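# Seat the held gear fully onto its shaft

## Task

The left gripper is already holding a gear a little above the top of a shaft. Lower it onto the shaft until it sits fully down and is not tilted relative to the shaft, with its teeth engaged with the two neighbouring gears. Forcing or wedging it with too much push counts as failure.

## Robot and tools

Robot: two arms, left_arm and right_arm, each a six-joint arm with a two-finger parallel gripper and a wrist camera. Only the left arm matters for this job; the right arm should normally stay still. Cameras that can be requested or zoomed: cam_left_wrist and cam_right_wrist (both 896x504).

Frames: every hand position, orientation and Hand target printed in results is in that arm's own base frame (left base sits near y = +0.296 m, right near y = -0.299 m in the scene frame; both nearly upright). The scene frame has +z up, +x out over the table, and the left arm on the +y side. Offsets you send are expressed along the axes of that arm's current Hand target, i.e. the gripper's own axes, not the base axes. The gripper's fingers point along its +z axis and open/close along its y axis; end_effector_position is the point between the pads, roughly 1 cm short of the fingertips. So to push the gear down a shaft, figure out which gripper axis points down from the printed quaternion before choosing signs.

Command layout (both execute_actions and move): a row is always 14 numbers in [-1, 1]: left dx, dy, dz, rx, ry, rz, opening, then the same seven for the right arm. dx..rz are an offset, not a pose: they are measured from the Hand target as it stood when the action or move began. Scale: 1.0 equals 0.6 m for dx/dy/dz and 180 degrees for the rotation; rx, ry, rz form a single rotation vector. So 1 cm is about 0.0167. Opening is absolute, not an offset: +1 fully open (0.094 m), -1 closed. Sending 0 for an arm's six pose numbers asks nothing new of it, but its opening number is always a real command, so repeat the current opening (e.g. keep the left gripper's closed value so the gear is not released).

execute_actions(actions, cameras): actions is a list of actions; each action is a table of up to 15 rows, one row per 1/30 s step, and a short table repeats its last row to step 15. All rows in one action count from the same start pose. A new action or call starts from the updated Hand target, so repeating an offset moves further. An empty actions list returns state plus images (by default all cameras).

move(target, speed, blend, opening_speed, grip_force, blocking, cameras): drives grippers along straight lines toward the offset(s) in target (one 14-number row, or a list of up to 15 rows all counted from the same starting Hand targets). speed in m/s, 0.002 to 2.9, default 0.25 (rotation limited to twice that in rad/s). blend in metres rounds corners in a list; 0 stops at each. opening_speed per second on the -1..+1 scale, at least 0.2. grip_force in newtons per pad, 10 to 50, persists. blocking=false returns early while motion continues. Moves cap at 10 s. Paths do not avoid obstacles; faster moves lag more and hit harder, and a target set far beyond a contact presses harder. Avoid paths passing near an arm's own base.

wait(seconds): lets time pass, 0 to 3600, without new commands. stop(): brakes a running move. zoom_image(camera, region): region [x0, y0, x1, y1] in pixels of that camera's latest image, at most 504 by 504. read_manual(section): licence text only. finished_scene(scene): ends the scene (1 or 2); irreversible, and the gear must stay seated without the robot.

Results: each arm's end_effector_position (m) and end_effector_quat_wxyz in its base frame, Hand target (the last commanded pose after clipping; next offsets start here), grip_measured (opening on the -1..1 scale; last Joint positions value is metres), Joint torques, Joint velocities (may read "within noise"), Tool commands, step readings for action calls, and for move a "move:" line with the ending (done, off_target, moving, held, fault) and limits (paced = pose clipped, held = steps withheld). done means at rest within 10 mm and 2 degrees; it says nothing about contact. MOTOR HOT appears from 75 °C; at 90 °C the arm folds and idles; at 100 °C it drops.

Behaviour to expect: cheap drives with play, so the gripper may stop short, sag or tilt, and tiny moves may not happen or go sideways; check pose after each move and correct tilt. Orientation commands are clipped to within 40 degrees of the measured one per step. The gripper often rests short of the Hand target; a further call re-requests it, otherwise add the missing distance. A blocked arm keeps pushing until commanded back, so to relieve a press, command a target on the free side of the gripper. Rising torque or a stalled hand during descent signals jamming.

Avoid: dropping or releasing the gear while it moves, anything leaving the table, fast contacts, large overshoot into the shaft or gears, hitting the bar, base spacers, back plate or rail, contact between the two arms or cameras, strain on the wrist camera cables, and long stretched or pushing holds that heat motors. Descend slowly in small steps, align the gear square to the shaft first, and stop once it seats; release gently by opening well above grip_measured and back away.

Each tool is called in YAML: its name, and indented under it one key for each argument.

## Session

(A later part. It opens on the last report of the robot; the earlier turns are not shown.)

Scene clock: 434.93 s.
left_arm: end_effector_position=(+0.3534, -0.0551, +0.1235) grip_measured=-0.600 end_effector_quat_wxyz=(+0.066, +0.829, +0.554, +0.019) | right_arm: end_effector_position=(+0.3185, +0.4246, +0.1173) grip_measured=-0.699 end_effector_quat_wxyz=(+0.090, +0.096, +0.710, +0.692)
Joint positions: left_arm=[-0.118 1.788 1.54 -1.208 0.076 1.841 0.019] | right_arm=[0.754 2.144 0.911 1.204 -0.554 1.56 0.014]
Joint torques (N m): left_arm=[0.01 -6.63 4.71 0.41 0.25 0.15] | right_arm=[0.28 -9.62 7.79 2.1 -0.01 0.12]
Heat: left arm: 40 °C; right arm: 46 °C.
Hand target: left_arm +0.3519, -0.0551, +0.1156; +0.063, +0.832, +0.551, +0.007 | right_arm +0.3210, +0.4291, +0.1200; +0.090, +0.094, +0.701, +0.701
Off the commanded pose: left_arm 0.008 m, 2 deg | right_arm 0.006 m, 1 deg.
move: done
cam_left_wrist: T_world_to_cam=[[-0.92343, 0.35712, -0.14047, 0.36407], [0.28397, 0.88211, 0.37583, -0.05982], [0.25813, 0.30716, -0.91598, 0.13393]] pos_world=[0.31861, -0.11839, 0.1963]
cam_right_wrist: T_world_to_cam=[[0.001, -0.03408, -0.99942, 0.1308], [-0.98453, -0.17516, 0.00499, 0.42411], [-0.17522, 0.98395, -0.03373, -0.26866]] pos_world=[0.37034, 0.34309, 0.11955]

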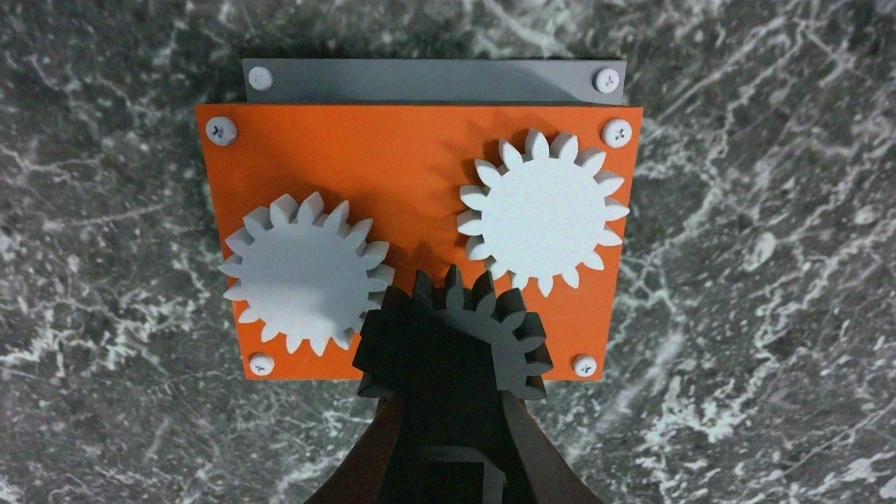

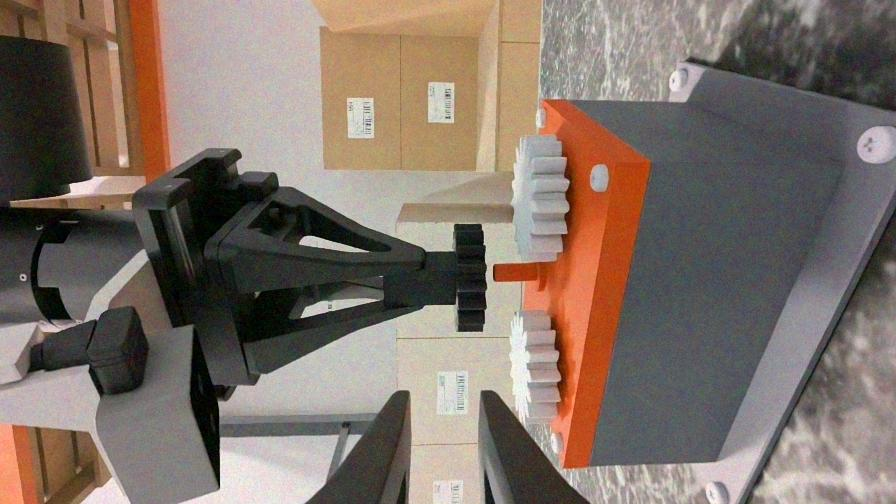

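move:
  target:
    - [0.0036,0.0022,0.0133,-0.0031,0.0008,0,-1, 0,0,0,0,0,0,-0.7]
  speed: 0.02
  cameras: ["all"]

zoom_image:
  camera: "cam_right_wrist"
  region: [420, 215, 560, 345]

zoom_image:
  camera: "cam_left_wrist"
  region: [160, 80, 220, 140]

zoom_image:
  camera: "cam_left_wrist"
  region: [610, 80, 670, 140]

zoom_image:
  camera: "cam_left_wrist"
  region: [210, 360, 270, 420]

zoom_image:
  camera: "cam_left_wrist"
  region: [580, 360, 640, 420]

Scene clock: 468.03 s.
left_arm: end_effector_position=(+0.3558, -0.0542, +0.1166) grip_measured=-0.600 end_effector_quat_wxyz=(+0.069, +0.829, +0.555, +0.023) | right_arm: end_effector_position=(+0.3185, +0.4246, +0.1173) grip_measured=-0.699 end_effector_quat_wxyz=(+0.090, +0.096, +0.710, +0.692)
Joint positions: left_arm=[-0.115 1.788 1.512 -1.171 0.076 1.843 0.019] | right_arm=[0.754 2.144 0.911 1.204 -0.554 1.56 0.014]
Joint torques (N m): left_arm=[0.03 -6.49 4.62 0.47 0.24 0.14] | right_arm=[0.28 -9.62 7.79 2.1 -0.01 0.12]
Heat: left arm: 40 °C; right arm: 46 °C.
Hand target: left_arm +0.3547, -0.0544, +0.1077; +0.066, +0.832, +0.551, +0.010 | right_arm +0.3210, +0.4291, +0.1200; +0.090, +0.094, +0.701, +0.701
Off the commanded pose: left_arm 0.009 m, 2 deg | right_arm 0.006 m, 1 deg.
move: done
cam_left_wrist: T_world_to_cam=[[-0.92245, 0.3559, -0.14974, 0.36564], [0.27928, 0.88279, 0.37774, -0.05718], [0.26663, 0.30663, -0.91372, 0.12339]] pos_world=[0.32035, -0.11749, 0.18909]
cam_right_wrist: T_world_to_cam=[[0.001, -0.03408, -0.99942, 0.1308], [-0.98453, -0.17516, 0.00499, 0.42411], [-0.17522, 0.98395, -0.03373, -0.26866]] pos_world=[0.37034, 0.34309, 0.11955]

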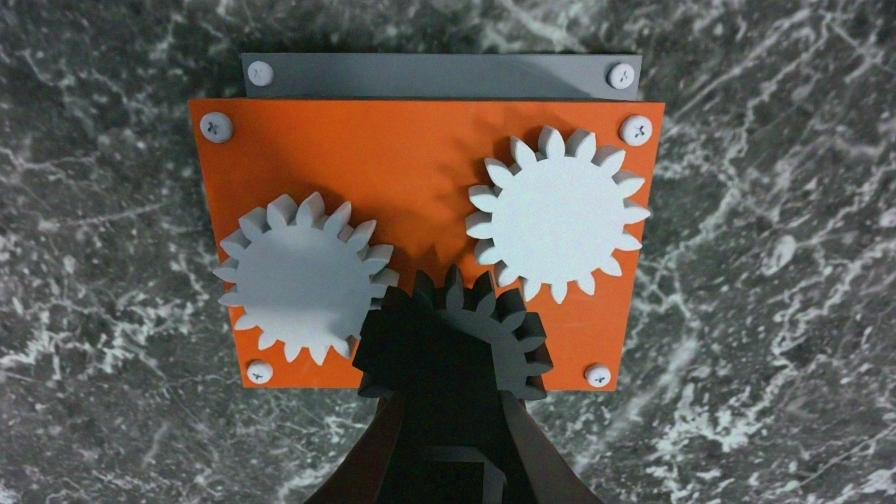

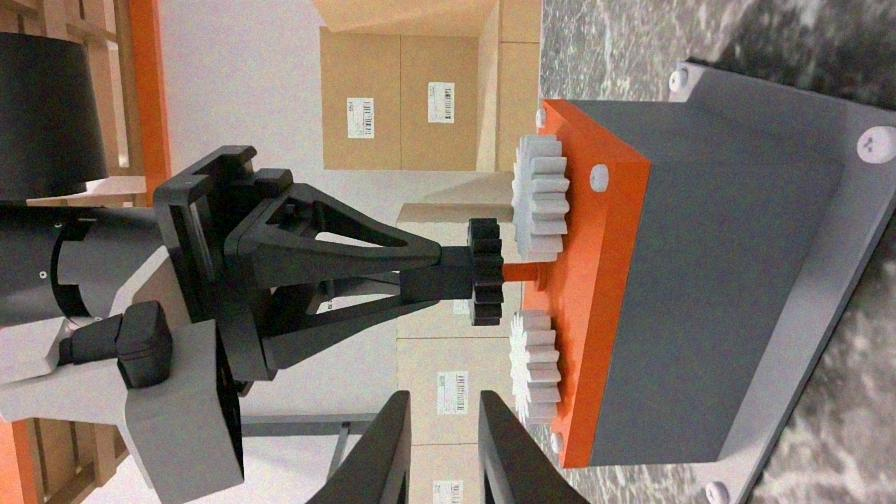

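Scaled by 3.600 from the camera's image (finer frame: 1280x720).

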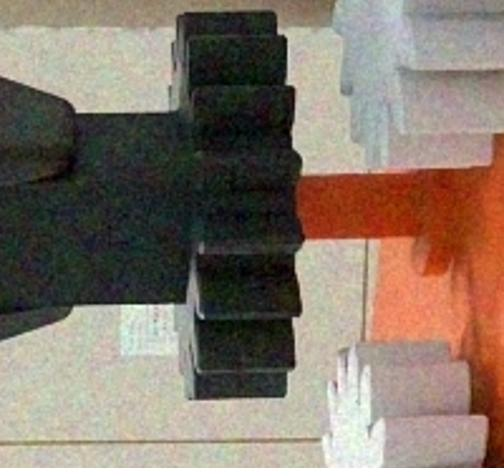

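Scaled by 8.400 from the camera's image (finer frame: 1280x720).

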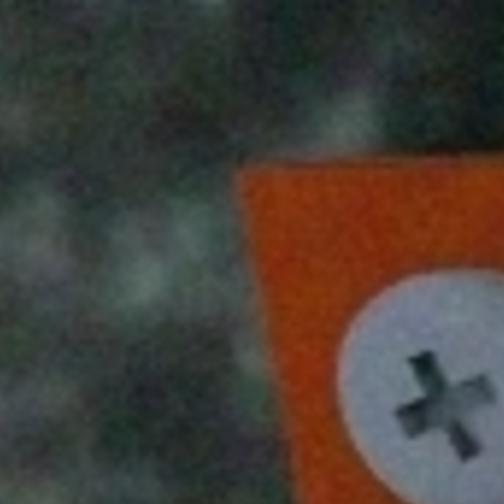

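Scaled by 8.400 from the camera's image (finer frame: 1280x720).

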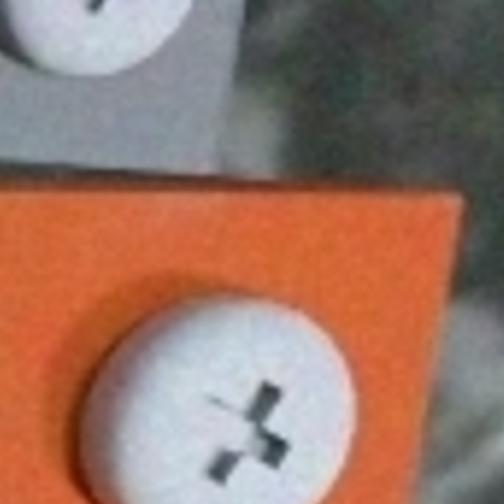

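Scaled by 8.400 from the camera's image (finer frame: 1280x720).

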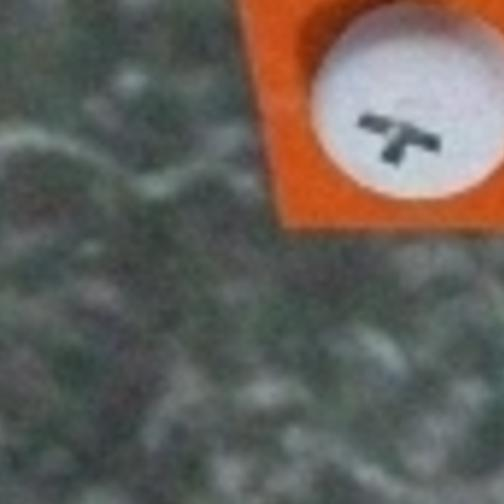

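Scaled by 8.400 from the camera's image (finer frame: 1280x720).

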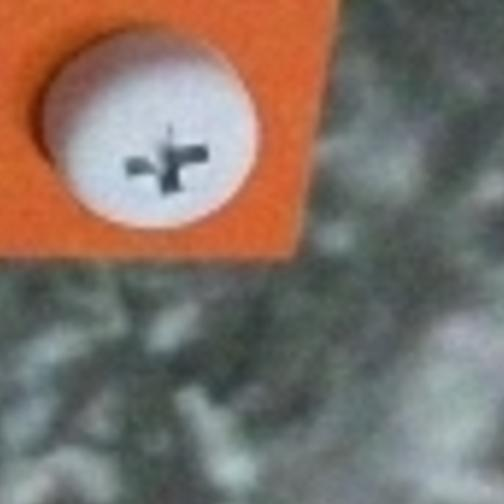

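move:
  target:
    - [0.0014,0.0003,0.0149,0,0,0,-1, 0,0,0,0,0,0,-0.7]
  speed: 0.02

Scene clock: 519.57 s.
left_arm: end_effector_position=(+0.3561, -0.0542, +0.1098) grip_measured=-0.600 end_effector_quat_wxyz=(+0.068, +0.829, +0.555, +0.021) | right_arm: end_effector_position=(+0.3185, +0.4246, +0.1173) grip_measured=-0.699 end_effector_quat_wxyz=(+0.090, +0.096, +0.710, +0.692)
Joint positions: left_arm=[-0.114 1.793 1.491 -1.147 0.077 1.843 0.019] | right_arm=[0.754 2.144 0.911 1.204 -0.554 1.56 0.014]
Joint torques (N m): left_arm=[-0.01 -6.19 4.15 0.59 0.25 0.13] | right_arm=[0.27 -9.62 7.79 2.1 -0.02 0.12]
Heat: left arm: 39 °C; right arm: 47 °C.
Hand target: left_arm +0.3560, -0.0546, +0.0988; +0.066, +0.832, +0.551, +0.010 | right_arm +0.3210, +0.4291, +0.1200; +0.090, +0.094, +0.701, +0.701
Off the commanded pose: left_arm 0.011 m, 1 deg | right_arm 0.006 m, 1 deg.
move: off_target (left_arm)

move:
  target:
    - [0,0,0,0,0,0.0167,-1, 0,0,0,0,0,0,-0.7]
  speed: 0.03

move:
  target:
    - [0,0,0,0,0,0.007,-1, 0,0,0,0,0,0,-0.7]
  speed: 0.03

move:
  target:
    - [0,0,0,0,0,0.006,-1, 0,0,0,0,0,0,-0.7]
  speed: 0.03

Scene clock: 525.60 s.
left_arm: end_effector_position=(+0.3561, -0.0543, +0.1098) grip_measured=-0.600 end_effector_quat_wxyz=(+0.068, +0.843, +0.534, +0.023) | right_arm: end_effector_position=(+0.3185, +0.4246, +0.1173) grip_measured=-0.699 end_effector_quat_wxyz=(+0.090, +0.096, +0.710, +0.692)
Joint positions: left_arm=[-0.114 1.793 1.491 -1.147 0.077 1.894 0.019] | right_arm=[0.754 2.144 0.911 1.204 -0.554 1.56 0.014]
Joint torques (N m): left_arm=[0.03 -6.27 4.18 0.57 0.23 0.12] | right_arm=[0.28 -9.62 7.77 2.1 -0.01 0.12]
Heat: left arm: 39 °C; right arm: 47 °C.
Hand target: left_arm +0.3560, -0.0546, +0.0988; +0.066, +0.846, +0.529, +0.012 | right_arm +0.3210, +0.4291, +0.1200; +0.090, +0.094, +0.701, +0.701
Off the commanded pose: left_arm 0.011 m, 1 deg | right_arm 0.006 m, 1 deg.
move: off_target (left_arm)

Scene clock: 526.43 s.
left_arm: end_effector_position=(+0.3561, -0.0543, +0.1098) grip_measured=-0.600 end_effector_quat_wxyz=(+0.068, +0.848, +0.524, +0.024) | right_arm: end_effector_position=(+0.3185, +0.4246, +0.1173) grip_measured=-0.699 end_effector_quat_wxyz=(+0.090, +0.096, +0.710, +0.692)
Joint positions: left_arm=[-0.114 1.793 1.491 -1.147 0.077 1.916 0.019] | right_arm=[0.754 2.144 0.911 1.204 -0.554 1.56 0.014]
Joint torques (N m): left_arm=[0.02 -6.22 4.19 0.57 0.23 0.15] | right_arm=[0.28 -9.63 7.77 2.1 -0.01 0.12]
Heat: left arm: 39 °C; right arm: 47 °C.
Hand target: left_arm +0.3560, -0.0546, +0.0988; +0.066, +0.852, +0.519, +0.013 | right_arm +0.3210, +0.4291, +0.1200; +0.090, +0.094, +0.701, +0.701
Off the commanded pose: left_arm 0.011 m, 1 deg | right_arm 0.006 m, 1 deg.
move: off_target (left_arm)

Scene clock: 527.20 s.
left_arm: end_effector_position=(+0.3561, -0.0543, +0.1098) grip_measured=-0.600 end_effector_quat_wxyz=(+0.068, +0.853, +0.516, +0.024) | right_arm: end_effector_position=(+0.3185, +0.4246, +0.1173) grip_measured=-0.699 end_effector_quat_wxyz=(+0.090, +0.096, +0.710, +0.692)
Joint positions: left_arm=[-0.114 1.793 1.491 -1.147 0.077 1.934 0.019] | right_arm=[0.754 2.144 0.911 1.204 -0.554 1.56 0.014]
Joint torques (N m): left_arm=[-0.13 -6.2 4.14 0.56 0.25 0.16] | right_arm=[0.28 -9.62 7.77 2.1 -0.01 0.12]
Heat: left arm: 39 °C; right arm: 47 °C.
Hand target: left_arm +0.3560, -0.0546, +0.0988; +0.066, +0.857, +0.511, +0.013 | right_arm +0.3210, +0.4291, +0.1200; +0.090, +0.094, +0.701, +0.701
Off the commanded pose: left_arm 0.011 m, 1 deg | right_arm 0.006 m, 1 deg.
move: off_target (left_arm)

move:
  target:
    - [0,0,0,0,0,0.004,-1, 0,0,0,0,0,0,-0.7]
  speed: 0.03

move:
  target:
    - [0,0,0,0,0,0.004,-1, 0,0,0,0,0,0,-0.7]
  speed: 0.03
  cameras: ["all"]

zoom_image:
  camera: "cam_left_wrist"
  region: [345, 240, 455, 350]

zoom_image:
  camera: "cam_left_wrist"
  region: [450, 220, 560, 330]

zoom_image:
  camera: "cam_right_wrist"
  region: [450, 200, 570, 360]

Scene clock: 532.97 s.
left_arm: end_effector_position=(+0.3561, -0.0543, +0.1098) grip_measured=-0.600 end_effector_quat_wxyz=(+0.068, +0.857, +0.511, +0.025) | right_arm: end_effector_position=(+0.3185, +0.4246, +0.1173) grip_measured=-0.699 end_effector_quat_wxyz=(+0.090, +0.096, +0.710, +0.692)
Joint positions: left_arm=[-0.114 1.793 1.491 -1.147 0.077 1.947 0.019] | right_arm=[0.754 2.144 0.911 1.204 -0.554 1.56 0.014]
Joint torques (N m): left_arm=[-0.01 -6.3 4.19 0.57 0.25 0.13] | right_arm=[0.27 -9.61 7.77 2.1 -0.01 0.12]
Heat: left arm: 39 °C; right arm: 47 °C.
Hand target: left_arm +0.3560, -0.0546, +0.0988; +0.066, +0.860, +0.506, +0.014 | right_arm +0.3210, +0.4291, +0.1200; +0.090, +0.094, +0.701, +0.701
Off the commanded pose: left_arm 0.011 m, 1 deg | right_arm 0.006 m, 1 deg.
move: off_target (left_arm)

Scene clock: 533.60 s.
left_arm: end_effector_position=(+0.3561, -0.0543, +0.1098) grip_measured=-0.600 end_effector_quat_wxyz=(+0.067, +0.860, +0.506, +0.025) | right_arm: end_effector_position=(+0.3185, +0.4246, +0.1173) grip_measured=-0.699 end_effector_quat_wxyz=(+0.090, +0.096, +0.710, +0.692)
Joint positions: left_arm=[-0.114 1.793 1.491 -1.147 0.077 1.959 0.019] | right_arm=[0.754 2.144 0.911 1.204 -0.554 1.56 0.014]
Joint torques (N m): left_arm=[-0.05 -6.23 4.18 0.56 0.23 0.15] | right_arm=[0.28 -9.62 7.77 2.1 -0.01 0.12]
Heat: left arm: 39 °C; right arm: 47 °C.
Hand target: left_arm +0.3560, -0.0546, +0.0988; +0.066, +0.863, +0.500, +0.014 | right_arm +0.3210, +0.4291, +0.1200; +0.090, +0.094, +0.701, +0.701
Off the commanded pose: left_arm 0.011 m, 1 deg | right_arm 0.006 m, 1 deg.
move: off_target (left_arm)
cam_left_wrist: T_world_to_cam=[[-0.87445, 0.46074, -0.15182, 0.35371], [0.37524, 0.84078, 0.39023, -0.09243], [0.30745, 0.28427, -0.90811, 0.10075]] pos_world=[0.31301, -0.11389, 0.18126]
cam_right_wrist: T_world_to_cam=[[0.001, -0.03408, -0.99942, 0.1308], [-0.98453, -0.17516, 0.00499, 0.42411], [-0.17522, 0.98395, -0.03373, -0.26866]] pos_world=[0.37034, 0.34309, 0.11955]

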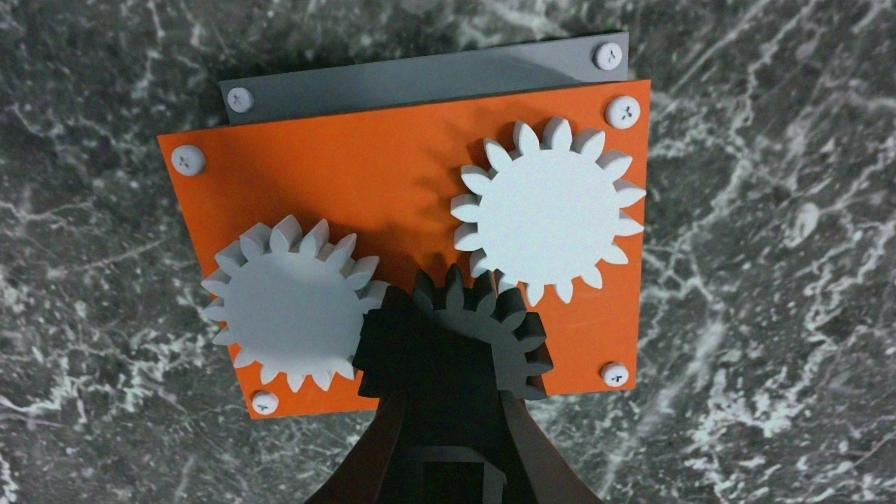

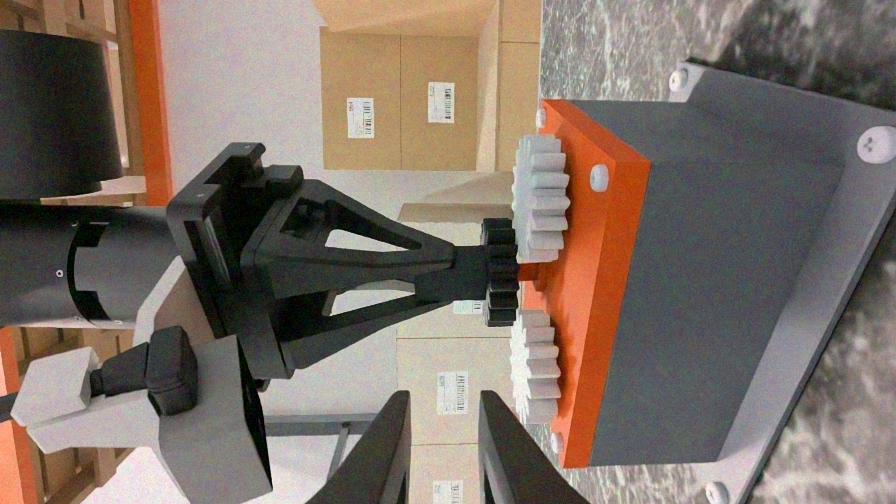

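Scaled by 4.582 from the camera's image (finer frame: 1280x720).

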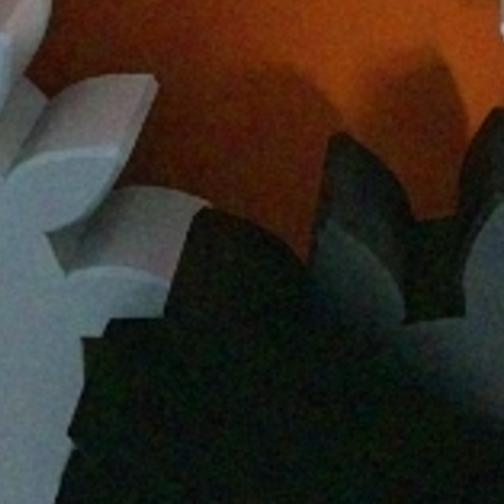

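Scaled by 4.582 from the camera's image (finer frame: 1280x720).

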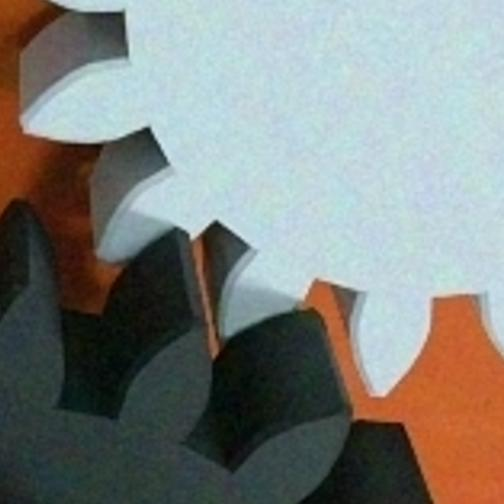

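Scaled by 3.150 from the camera's image (finer frame: 1280x720).

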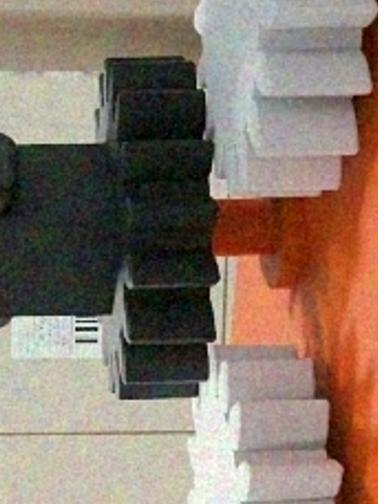

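move:
  target:
    - [0,0,0,0,0,0.005,-1, 0,0,0,0,0,0,-0.7]
  speed: 0.03

move:
  target:
    - [0,0,0,0,0,0.005,-1, 0,0,0,0,0,0,-0.7]
  speed: 0.03

Scene clock: 544.40 s.
left_arm: end_effector_position=(+0.3561, -0.0543, +0.1098) grip_measured=-0.600 end_effector_quat_wxyz=(+0.067, +0.864, +0.499, +0.026) | right_arm: end_effector_position=(+0.3185, +0.4246, +0.1173) grip_measured=-0.699 end_effector_quat_wxyz=(+0.090, +0.096, +0.710, +0.692)
Joint positions: left_arm=[-0.114 1.793 1.491 -1.147 0.077 1.975 0.019] | right_arm=[0.754 2.144 0.911 1.204 -0.554 1.56 0.014]
Joint torques (N m): left_arm=[-0.01 -6.15 4.18 0.57 0.23 0.12] | right_arm=[0.27 -9.62 7.79 2.1 -0.02 0.12]
Heat: left arm: 39 °C; right arm: 47 °C.
Hand target: left_arm +0.3560, -0.0546, +0.0988; +0.065, +0.867, +0.494, +0.015 | right_arm +0.3210, +0.4291, +0.1200; +0.090, +0.094, +0.701, +0.701
Off the commanded pose: left_arm 0.011 m, 1 deg | right_arm 0.006 m, 1 deg.
move: off_target (left_arm)

Scene clock: 545.10 s.
left_arm: end_effector_position=(+0.3561, -0.0544, +0.1098) grip_measured=-0.600 end_effector_quat_wxyz=(+0.067, +0.867, +0.492, +0.026) | right_arm: end_effector_position=(+0.3185, +0.4246, +0.1173) grip_measured=-0.699 end_effector_quat_wxyz=(+0.090, +0.096, +0.710, +0.692)
Joint positions: left_arm=[-0.114 1.793 1.491 -1.147 0.078 1.99 0.019] | right_arm=[0.754 2.144 0.911 1.204 -0.554 1.56 0.014]
Joint torques (N m): left_arm=[0.03 -6.19 4.15 0.56 0.23 0.16] | right_arm=[0.28 -9.61 7.77 2.1 -0.02 0.12]
Heat: left arm: 39 °C; right arm: 47 °C.
Hand target: left_arm +0.3560, -0.0546, +0.0988; +0.065, +0.871, +0.487, +0.015 | right_arm +0.3210, +0.4291, +0.1200; +0.090, +0.094, +0.701, +0.701
Off the commanded pose: left_arm 0.011 m, 1 deg | right_arm 0.006 m, 1 deg.
move: off_target (left_arm)

move:
  target:
    - [0.0004,0.0001,0.0042,0,0,0,-1, 0,0,0,0,0,0,-0.7]
  speed: 0.02
  cameras: ["all"]

zoom_image:
  camera: "cam_left_wrist"
  region: [345, 240, 455, 350]

zoom_image:
  camera: "cam_left_wrist"
  region: [450, 220, 560, 330]

zoom_image:
  camera: "cam_left_wrist"
  region: [130, 120, 210, 200]

zoom_image:
  camera: "cam_left_wrist"
  region: [600, 40, 680, 120]

zoom_image:
  camera: "cam_left_wrist"
  region: [220, 370, 300, 450]

zoom_image:
  camera: "cam_left_wrist"
  region: [590, 340, 670, 420]

Scene clock: 555.33 s.
left_arm: end_effector_position=(+0.3558, -0.0544, +0.1095) grip_measured=-0.600 end_effector_quat_wxyz=(+0.067, +0.868, +0.492, +0.025) | right_arm: end_effector_position=(+0.3185, +0.4246, +0.1173) grip_measured=-0.699 end_effector_quat_wxyz=(+0.090, +0.096, +0.710, +0.692)
Joint positions: left_arm=[-0.114 1.793 1.49 -1.147 0.078 1.991 0.019] | right_arm=[0.754 2.144 0.911 1.204 -0.554 1.56 0.014]
Joint torques (N m): left_arm=[0.02 -5.94 3.7 0.65 0.24 0.17] | right_arm=[0.27 -9.62 7.77 2.1 -0.01 0.12]
Heat: left arm: 39 °C; right arm: 47 °C.
Hand target: left_arm +0.3564, -0.0547, +0.0963; +0.065, +0.871, +0.487, +0.015 | right_arm +0.3210, +0.4291, +0.1200; +0.090, +0.094, +0.701, +0.701
Off the commanded pose: left_arm 0.013 m, 1 deg | right_arm 0.006 m, 1 deg.
move: off_target (left_arm)
cam_left_wrist: T_world_to_cam=[[-0.85932, 0.48842, -0.15173, 0.34957], [0.40075, 0.82734, 0.39359, -0.10226], [0.31777, 0.27741, -0.90668, 0.09636]] pos_world=[0.31075, -0.11286, 0.18065]
cam_right_wrist: T_world_to_cam=[[0.001, -0.03408, -0.99942, 0.1308], [-0.98453, -0.17516, 0.00499, 0.42411], [-0.17522, 0.98395, -0.03373, -0.26866]] pos_world=[0.37034, 0.34309, 0.11955]

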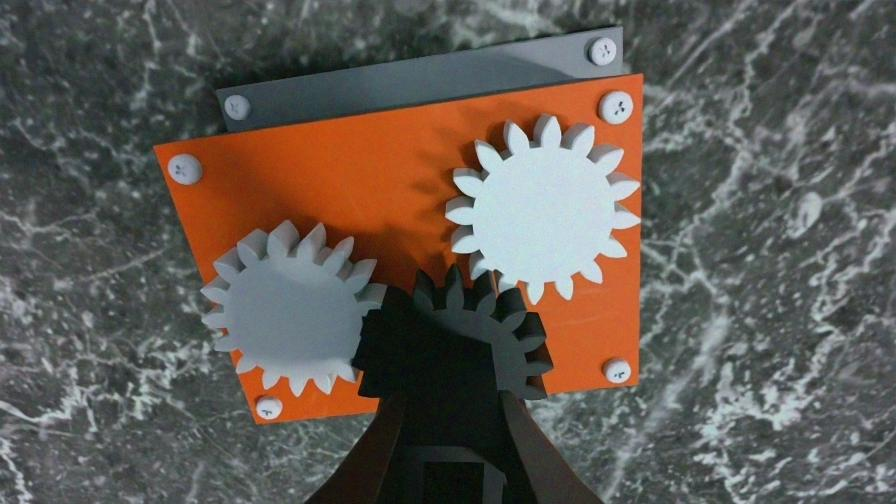

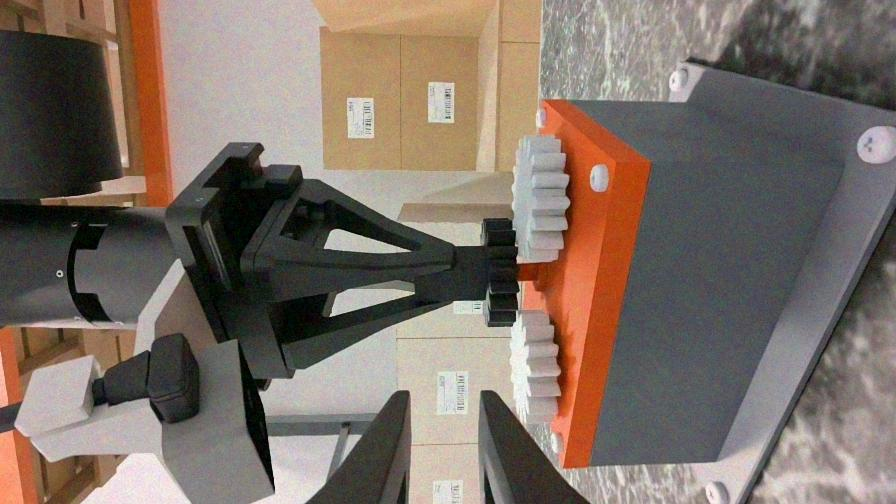

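Scaled by 4.582 from the camera's image (finer frame: 1280x720).

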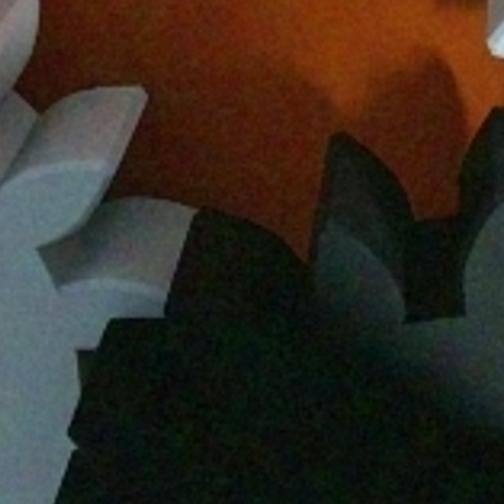

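Scaled by 4.582 from the camera's image (finer frame: 1280x720).

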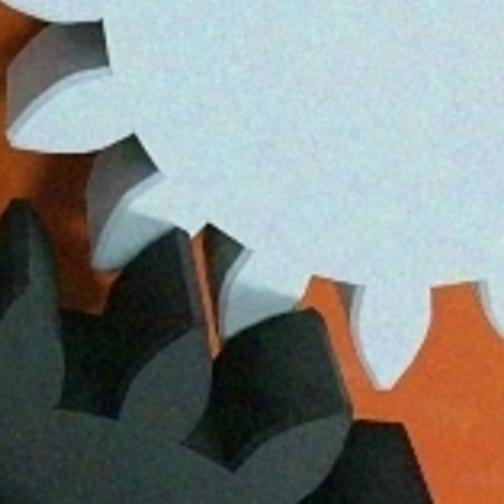

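Scaled by 6.300 from the camera's image (finer frame: 1280x720).

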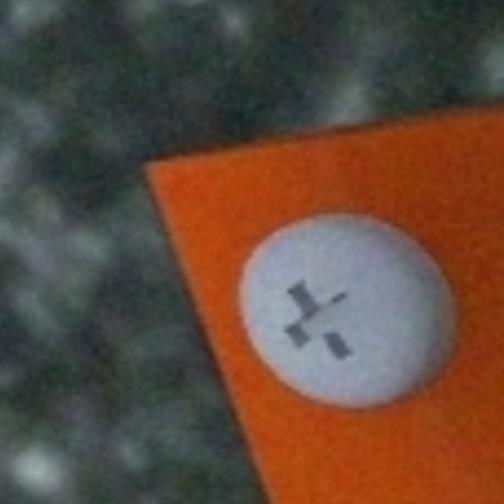

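Scaled by 6.300 from the camera's image (finer frame: 1280x720).

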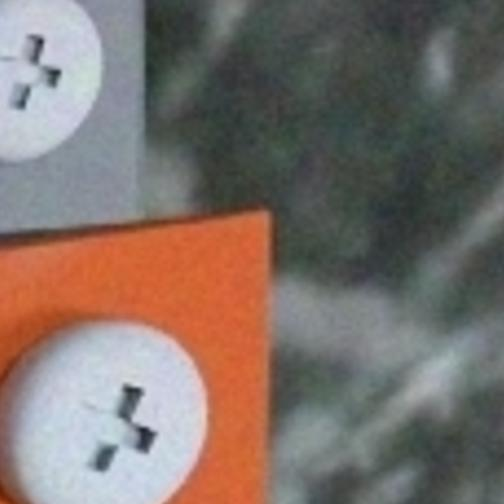

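Scaled by 6.300 from the camera's image (finer frame: 1280x720).

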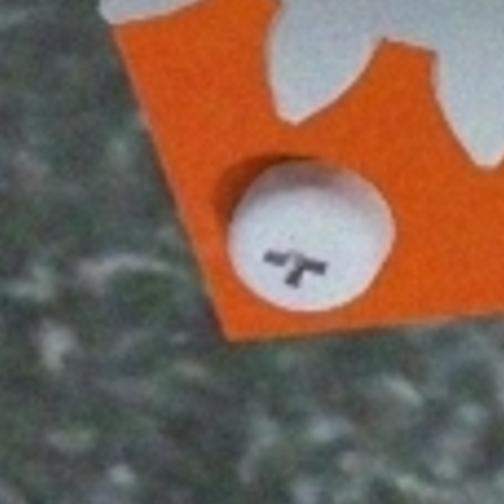

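Scaled by 6.300 from the camera's image (finer frame: 1280x720).

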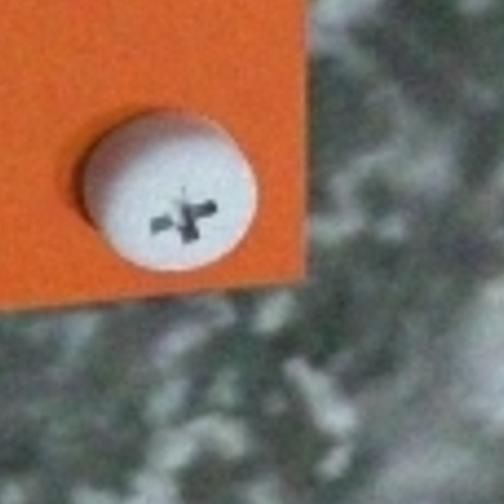

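move:
  target:
    - [0,0,-0.0062,0,0,0,-1, 0,0,0,0,0,0,-0.7]
    - [0,0,-0.0062,0,0,0.0165,-1, 0,0,0,0,0,0,-0.7]
    - [0,0,0.0005,0,0,0.0165,-1, 0,0,0,0,0,0,-0.7]
  speed: 0.03

Scene clock: 645.20 s.
left_arm: end_effector_position=(+0.3556, -0.0543, +0.1094) grip_measured=-0.600 end_effector_quat_wxyz=(+0.066, +0.880, +0.470, +0.027) | right_arm: end_effector_position=(+0.3185, +0.4246, +0.1173) grip_measured=-0.699 end_effector_quat_wxyz=(+0.090, +0.096, +0.710, +0.692)
Joint positions: left_arm=[-0.114 1.793 1.49 -1.148 0.078 2.041 0.019] | right_arm=[0.754 2.144 0.911 1.204 -0.554 1.56 0.014]
Joint torques (N m): left_arm=[-0.09 -5.94 3.6 0.67 0.22 0.15] | right_arm=[0.28 -9.62 7.79 2.1 -0.01 0.12]
Heat: left arm: 38 °C; right arm: 48 °C.
Hand target: left_arm +0.3564, -0.0547, +0.0960; +0.065, +0.883, +0.464, +0.017 | right_arm +0.3210, +0.4291, +0.1200; +0.090, +0.094, +0.701, +0.701
Off the commanded pose: left_arm 0.013 m, 1 deg | right_arm 0.006 m, 1 deg.
move: off_target (left_arm)

wait:
  seconds: 0
  cameras: ["cam_left_wrist"]

zoom_image:
  camera: "cam_left_wrist"
  region: [345, 240, 455, 350]

zoom_image:
  camera: "cam_left_wrist"
  region: [440, 210, 540, 310]

zoom_image:
  camera: "cam_left_wrist"
  region: [535, 100, 655, 220]

zoom_image:
  camera: "cam_left_wrist"
  region: [190, 210, 390, 410]

Scene clock: 649.27 s.
left_arm: end_effector_position=(+0.3556, -0.0543, +0.1094) grip_measured=-0.600 end_effector_quat_wxyz=(+0.066, +0.880, +0.470, +0.027) | right_arm: end_effector_position=(+0.3185, +0.4246, +0.1173) grip_measured=-0.699 end_effector_quat_wxyz=(+0.090, +0.096, +0.710, +0.692)
Joint positions: left_arm=[-0.114 1.793 1.49 -1.148 0.078 2.041 0.019] | right_arm=[0.754 2.144 0.911 1.204 -0.554 1.56 0.014]
Joint torques (N m): left_arm=[-0.05 -6.01 3.51 0.67 0.21 0.16] | right_arm=[0.28 -9.62 7.77 2.1 -0.01 0.12]
Heat: left arm: 38 °C; right arm: 48 °C.
Hand target: left_arm +0.3564, -0.0547, +0.0960; +0.065, +0.883, +0.464, +0.017 | right_arm +0.3210, +0.4291, +0.1200; +0.090, +0.094, +0.701, +0.701
Tool commands: left_gripper/opening=-1.0 right_gripper/opening=-0.7
Off the commanded pose: left_arm 0.013 m, 1 deg | right_arm 0.006 m, 1 deg.
cam_left_wrist: T_world_to_cam=[[-0.83331, 0.53146, -0.15215, 0.34256], [0.43988, 0.80417, 0.39978, -0.11807], [0.33482, 0.26621, -0.9039, 0.08941]] pos_world=[0.30745, -0.11091, 0.18014]

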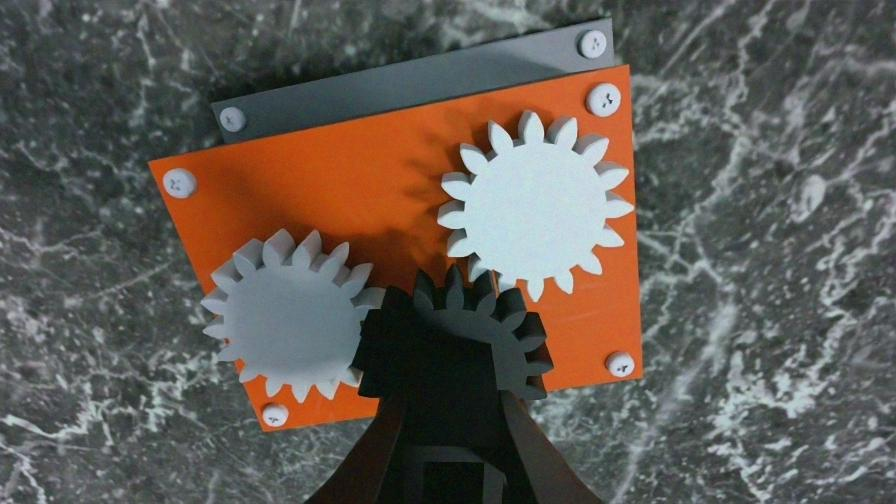

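Scaled by 4.582 from the camera's image (finer frame: 1280x720).

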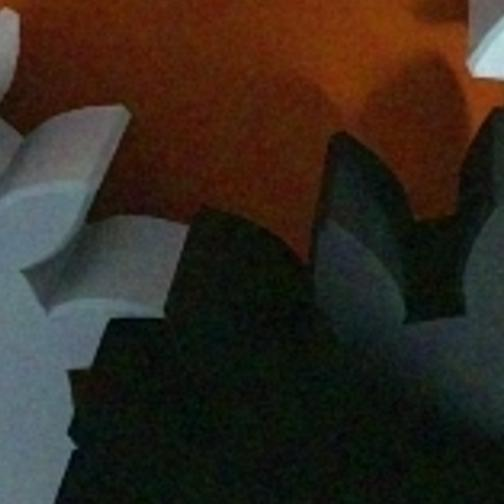

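Scaled by 5.040 from the camera's image (finer frame: 1280x720).

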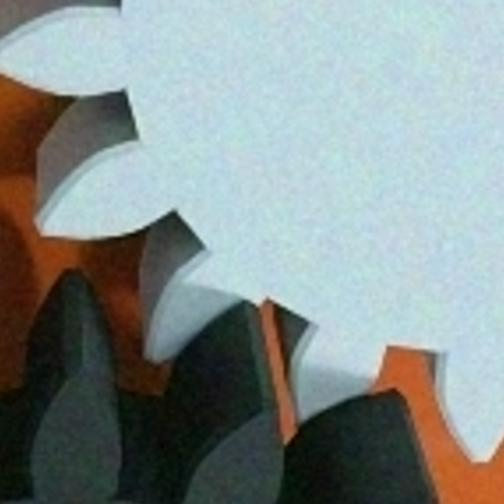

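Scaled by 4.200 from the camera's image (finer frame: 1280x720).

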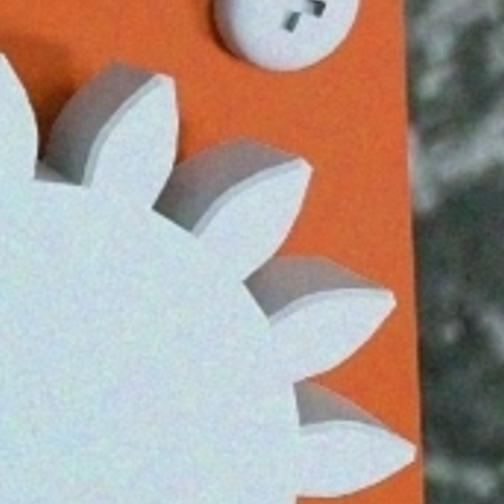

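Scaled by 2.520 from the camera's image (finer frame: 1280x720).

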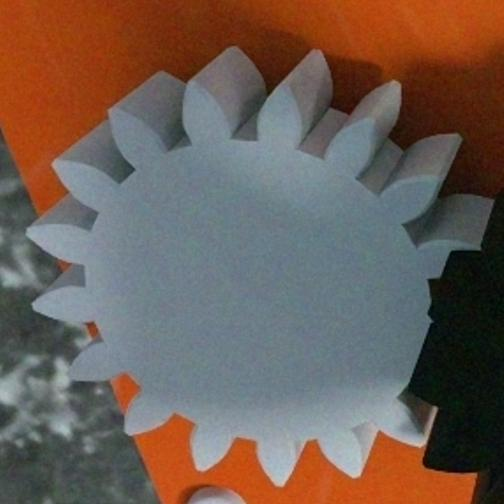

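move:
  target: [0,0,0,-0.0028,0.0002,-0.0444,-1.0,0,0,0,0,0,0,-0.7]
  speed: 0.06
  cameras: ["cam_left_wrist"]

Scene clock: 748.47 s.
left_arm: end_effector_position=(+0.3558, -0.0538, +0.1089) grip_measured=-0.600 end_effector_quat_wxyz=(+0.069, +0.852, +0.519, +0.022) | right_arm: end_effector_position=(+0.3185, +0.4246, +0.1173) grip_measured=-0.699 end_effector_quat_wxyz=(+0.090, +0.096, +0.710, +0.692)
Joint positions: left_arm=[-0.11 1.793 1.488 -1.145 0.082 1.933 0.019] | right_arm=[0.754 2.144 0.911 1.204 -0.554 1.56 0.014]
Joint torques (N m): left_arm=[-0.27 -6.67 2.99 0.75 0.21 -0.13] | right_arm=[0.28 -9.62 7.79 2.1 -0.01 0.12]
Heat: left arm: 37 °C; right arm: 49 °C.
Hand target: left_arm +0.3563, -0.0547, +0.0960; +0.070, +0.848, +0.524, +0.015 | right_arm +0.3210, +0.4291, +0.1200; +0.090, +0.094, +0.701, +0.701
Off the commanded pose: left_arm 0.013 m, 1 deg | right_arm 0.006 m, 1 deg.
move: off_target (left_arm)
cam_left_wrist: T_world_to_cam=[[-0.88817, 0.43378, -0.15164, 0.35662], [0.35205, 0.85441, 0.38217, -0.08258], [0.29534, 0.28604, -0.91157, 0.10471]] pos_world=[0.31489, -0.11409, 0.18108]

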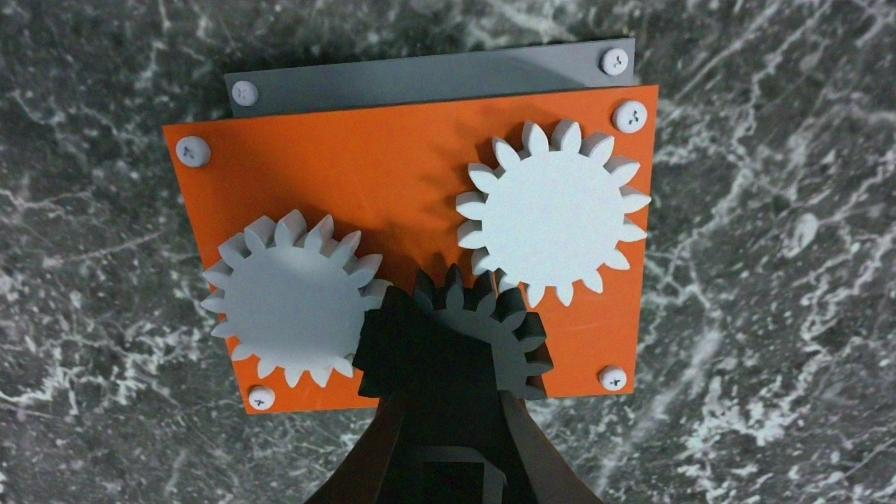

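zoom_image:
  camera: "cam_left_wrist"
  region: [190, 190, 400, 400]

zoom_image:
  camera: "cam_left_wrist"
  region: [350, 230, 560, 400]

zoom_image:
  camera: "cam_left_wrist"
  region: [440, 100, 670, 320]

Scaled by 2.400 from the camera's image (finer frame: 1280x720).

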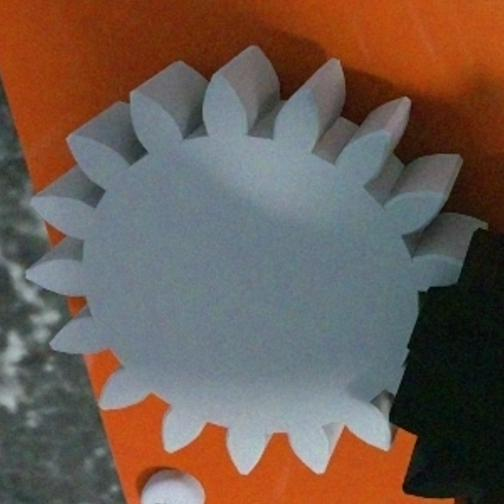

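Scaled by 2.400 from the camera's image (finer frame: 1280x720).

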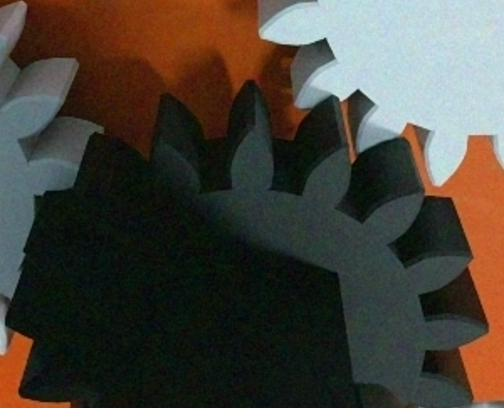

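Scaled by 2.191 from the camera's image (finer frame: 1280x720).

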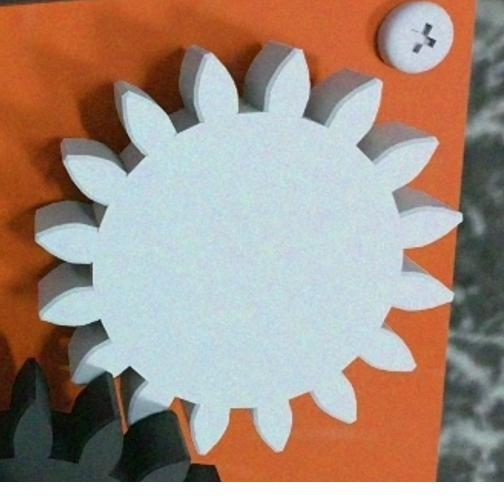

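move:
  target:
    - [0,0.0057,-0.020,0,0,0,-1.0,0,0,0,0,0,0,-0.7]
    - [0.001,0.0105,-0.02545,0.0032,-0.001,-0.0003,-1.0,0,0,0,0,0,0,-0.7]
  speed: 0.03

Scene clock: 918.60 s.
left_arm: end_effector_position=(+0.3558, -0.0538, +0.1089) grip_measured=-0.600 end_effector_quat_wxyz=(+0.069, +0.852, +0.519, +0.022) | right_arm: end_effector_position=(+0.3185, +0.4246, +0.1173) grip_measured=-0.699 end_effector_quat_wxyz=(+0.090, +0.096, +0.710, +0.692)
Joint positions: left_arm=[-0.11 1.793 1.488 -1.145 0.082 1.932 0.019] | right_arm=[0.754 2.144 0.911 1.204 -0.554 1.56 0.014]
Joint torques (N m): left_arm=[-0.53 -8.34 5.49 0.42 0.13 -0.02] | right_arm=[-0.03 -11.82 6.01 1.84 -0.04 -0.06]
Heat: left arm: 41 °C; right arm: 57 °C.
Hand target: left_arm +0.3558, -0.0538, +0.1089; +0.069, +0.852, +0.519, +0.022 | right_arm +0.3185, +0.4246, +0.1173; +0.090, +0.096, +0.710, +0.692
Tool commands: left_gripper/opening=-1.0 right_gripper/opening=-0.7
NO CONTROL: the link to the robot was lost, through no command of yours. It is back now. This result shows no pictures. Nothing of this call ran. You have no control until a result says that control is back. Your reply's later calls are not run. To wait, call execute_actions with no actions. The wait itself costs no score and uses none of the scene's actions. Where a move or wait says "fault", it means the lost link, not a fault of the arm.
move: fault; path passed 0 of 2 targets

execute_actions:
  actions: []

Scene clock: 930.67 s.
left_arm: end_effector_position=(+0.3558, -0.0538, +0.1089) grip_measured=-0.600 end_effector_quat_wxyz=(+0.069, +0.852, +0.519, +0.022) | right_arm: end_effector_position=(+0.3185, +0.4246, +0.1173) grip_measured=-0.699 end_effector_quat_wxyz=(+0.090, +0.096, +0.710, +0.692)
Joint positions: left_arm=[-0.11 1.793 1.488 -1.145 0.082 1.932 0.019] | right_arm=[0.754 2.144 0.911 1.204 -0.554 1.56 0.014]
Joint velocities: within noise
Joint torques (N m): left_arm=[-0.4 -8.29 5.53 0.4 0.12 -0.01] | right_arm=[-0.05 -11.82 6.01 1.83 -0.04 -0.05]
Heat: left arm: 42 °C; right arm: 57 °C.
Hand target: left_arm +0.3558, -0.0538, +0.1089; +0.069, +0.852, +0.519, +0.022 | right_arm +0.3185, +0.4246, +0.1173; +0.090, +0.096, +0.710, +0.692
Tool commands: left_gripper/opening=-1.0 right_gripper/opening=-0.7
CONTROL GIVEN BACK BY A PERSON. The arms hold where they stopped. Commands run again from your next reply on.
camera_calibration:
cam_left_wrist: T_world_to_cam=[[-0.88851, 0.4331, -0.15158, 0.35664], [0.35142, 0.85468, 0.38212, -0.08234], [0.29505, 0.28625, -0.9116, 0.10482]] pos_world=[0.31489, -0.11409, 0.18108]
cam_right_wrist: T_world_to_cam=[[0.001, -0.03408, -0.99942, 0.1308], [-0.98453, -0.17516, 0.00499, 0.42411], [-0.17522, 0.98395, -0.03373, -0.26866]] pos_world=[0.37034, 0.34309, 0.11955]

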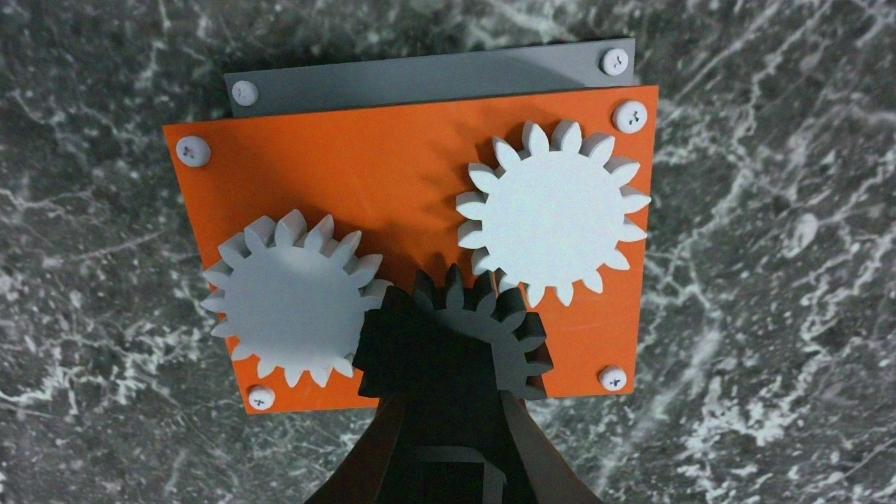

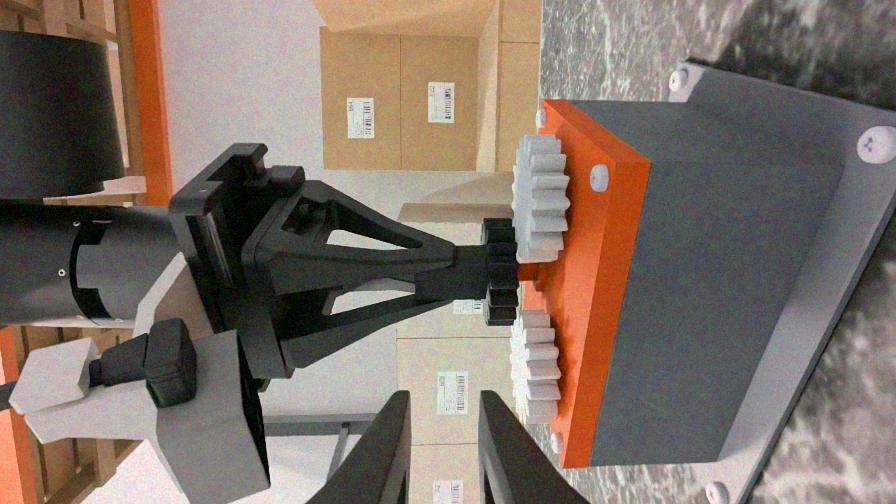

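zoom_image:
  camera: "cam_right_wrist"
  region: [440, 190, 590, 350]

Scaled by 3.150 from the camera's image (finer frame: 1280x720).

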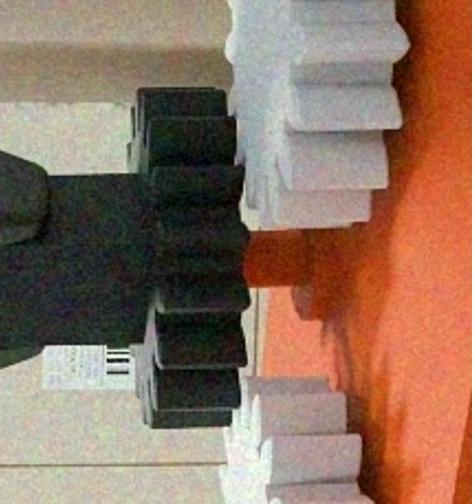

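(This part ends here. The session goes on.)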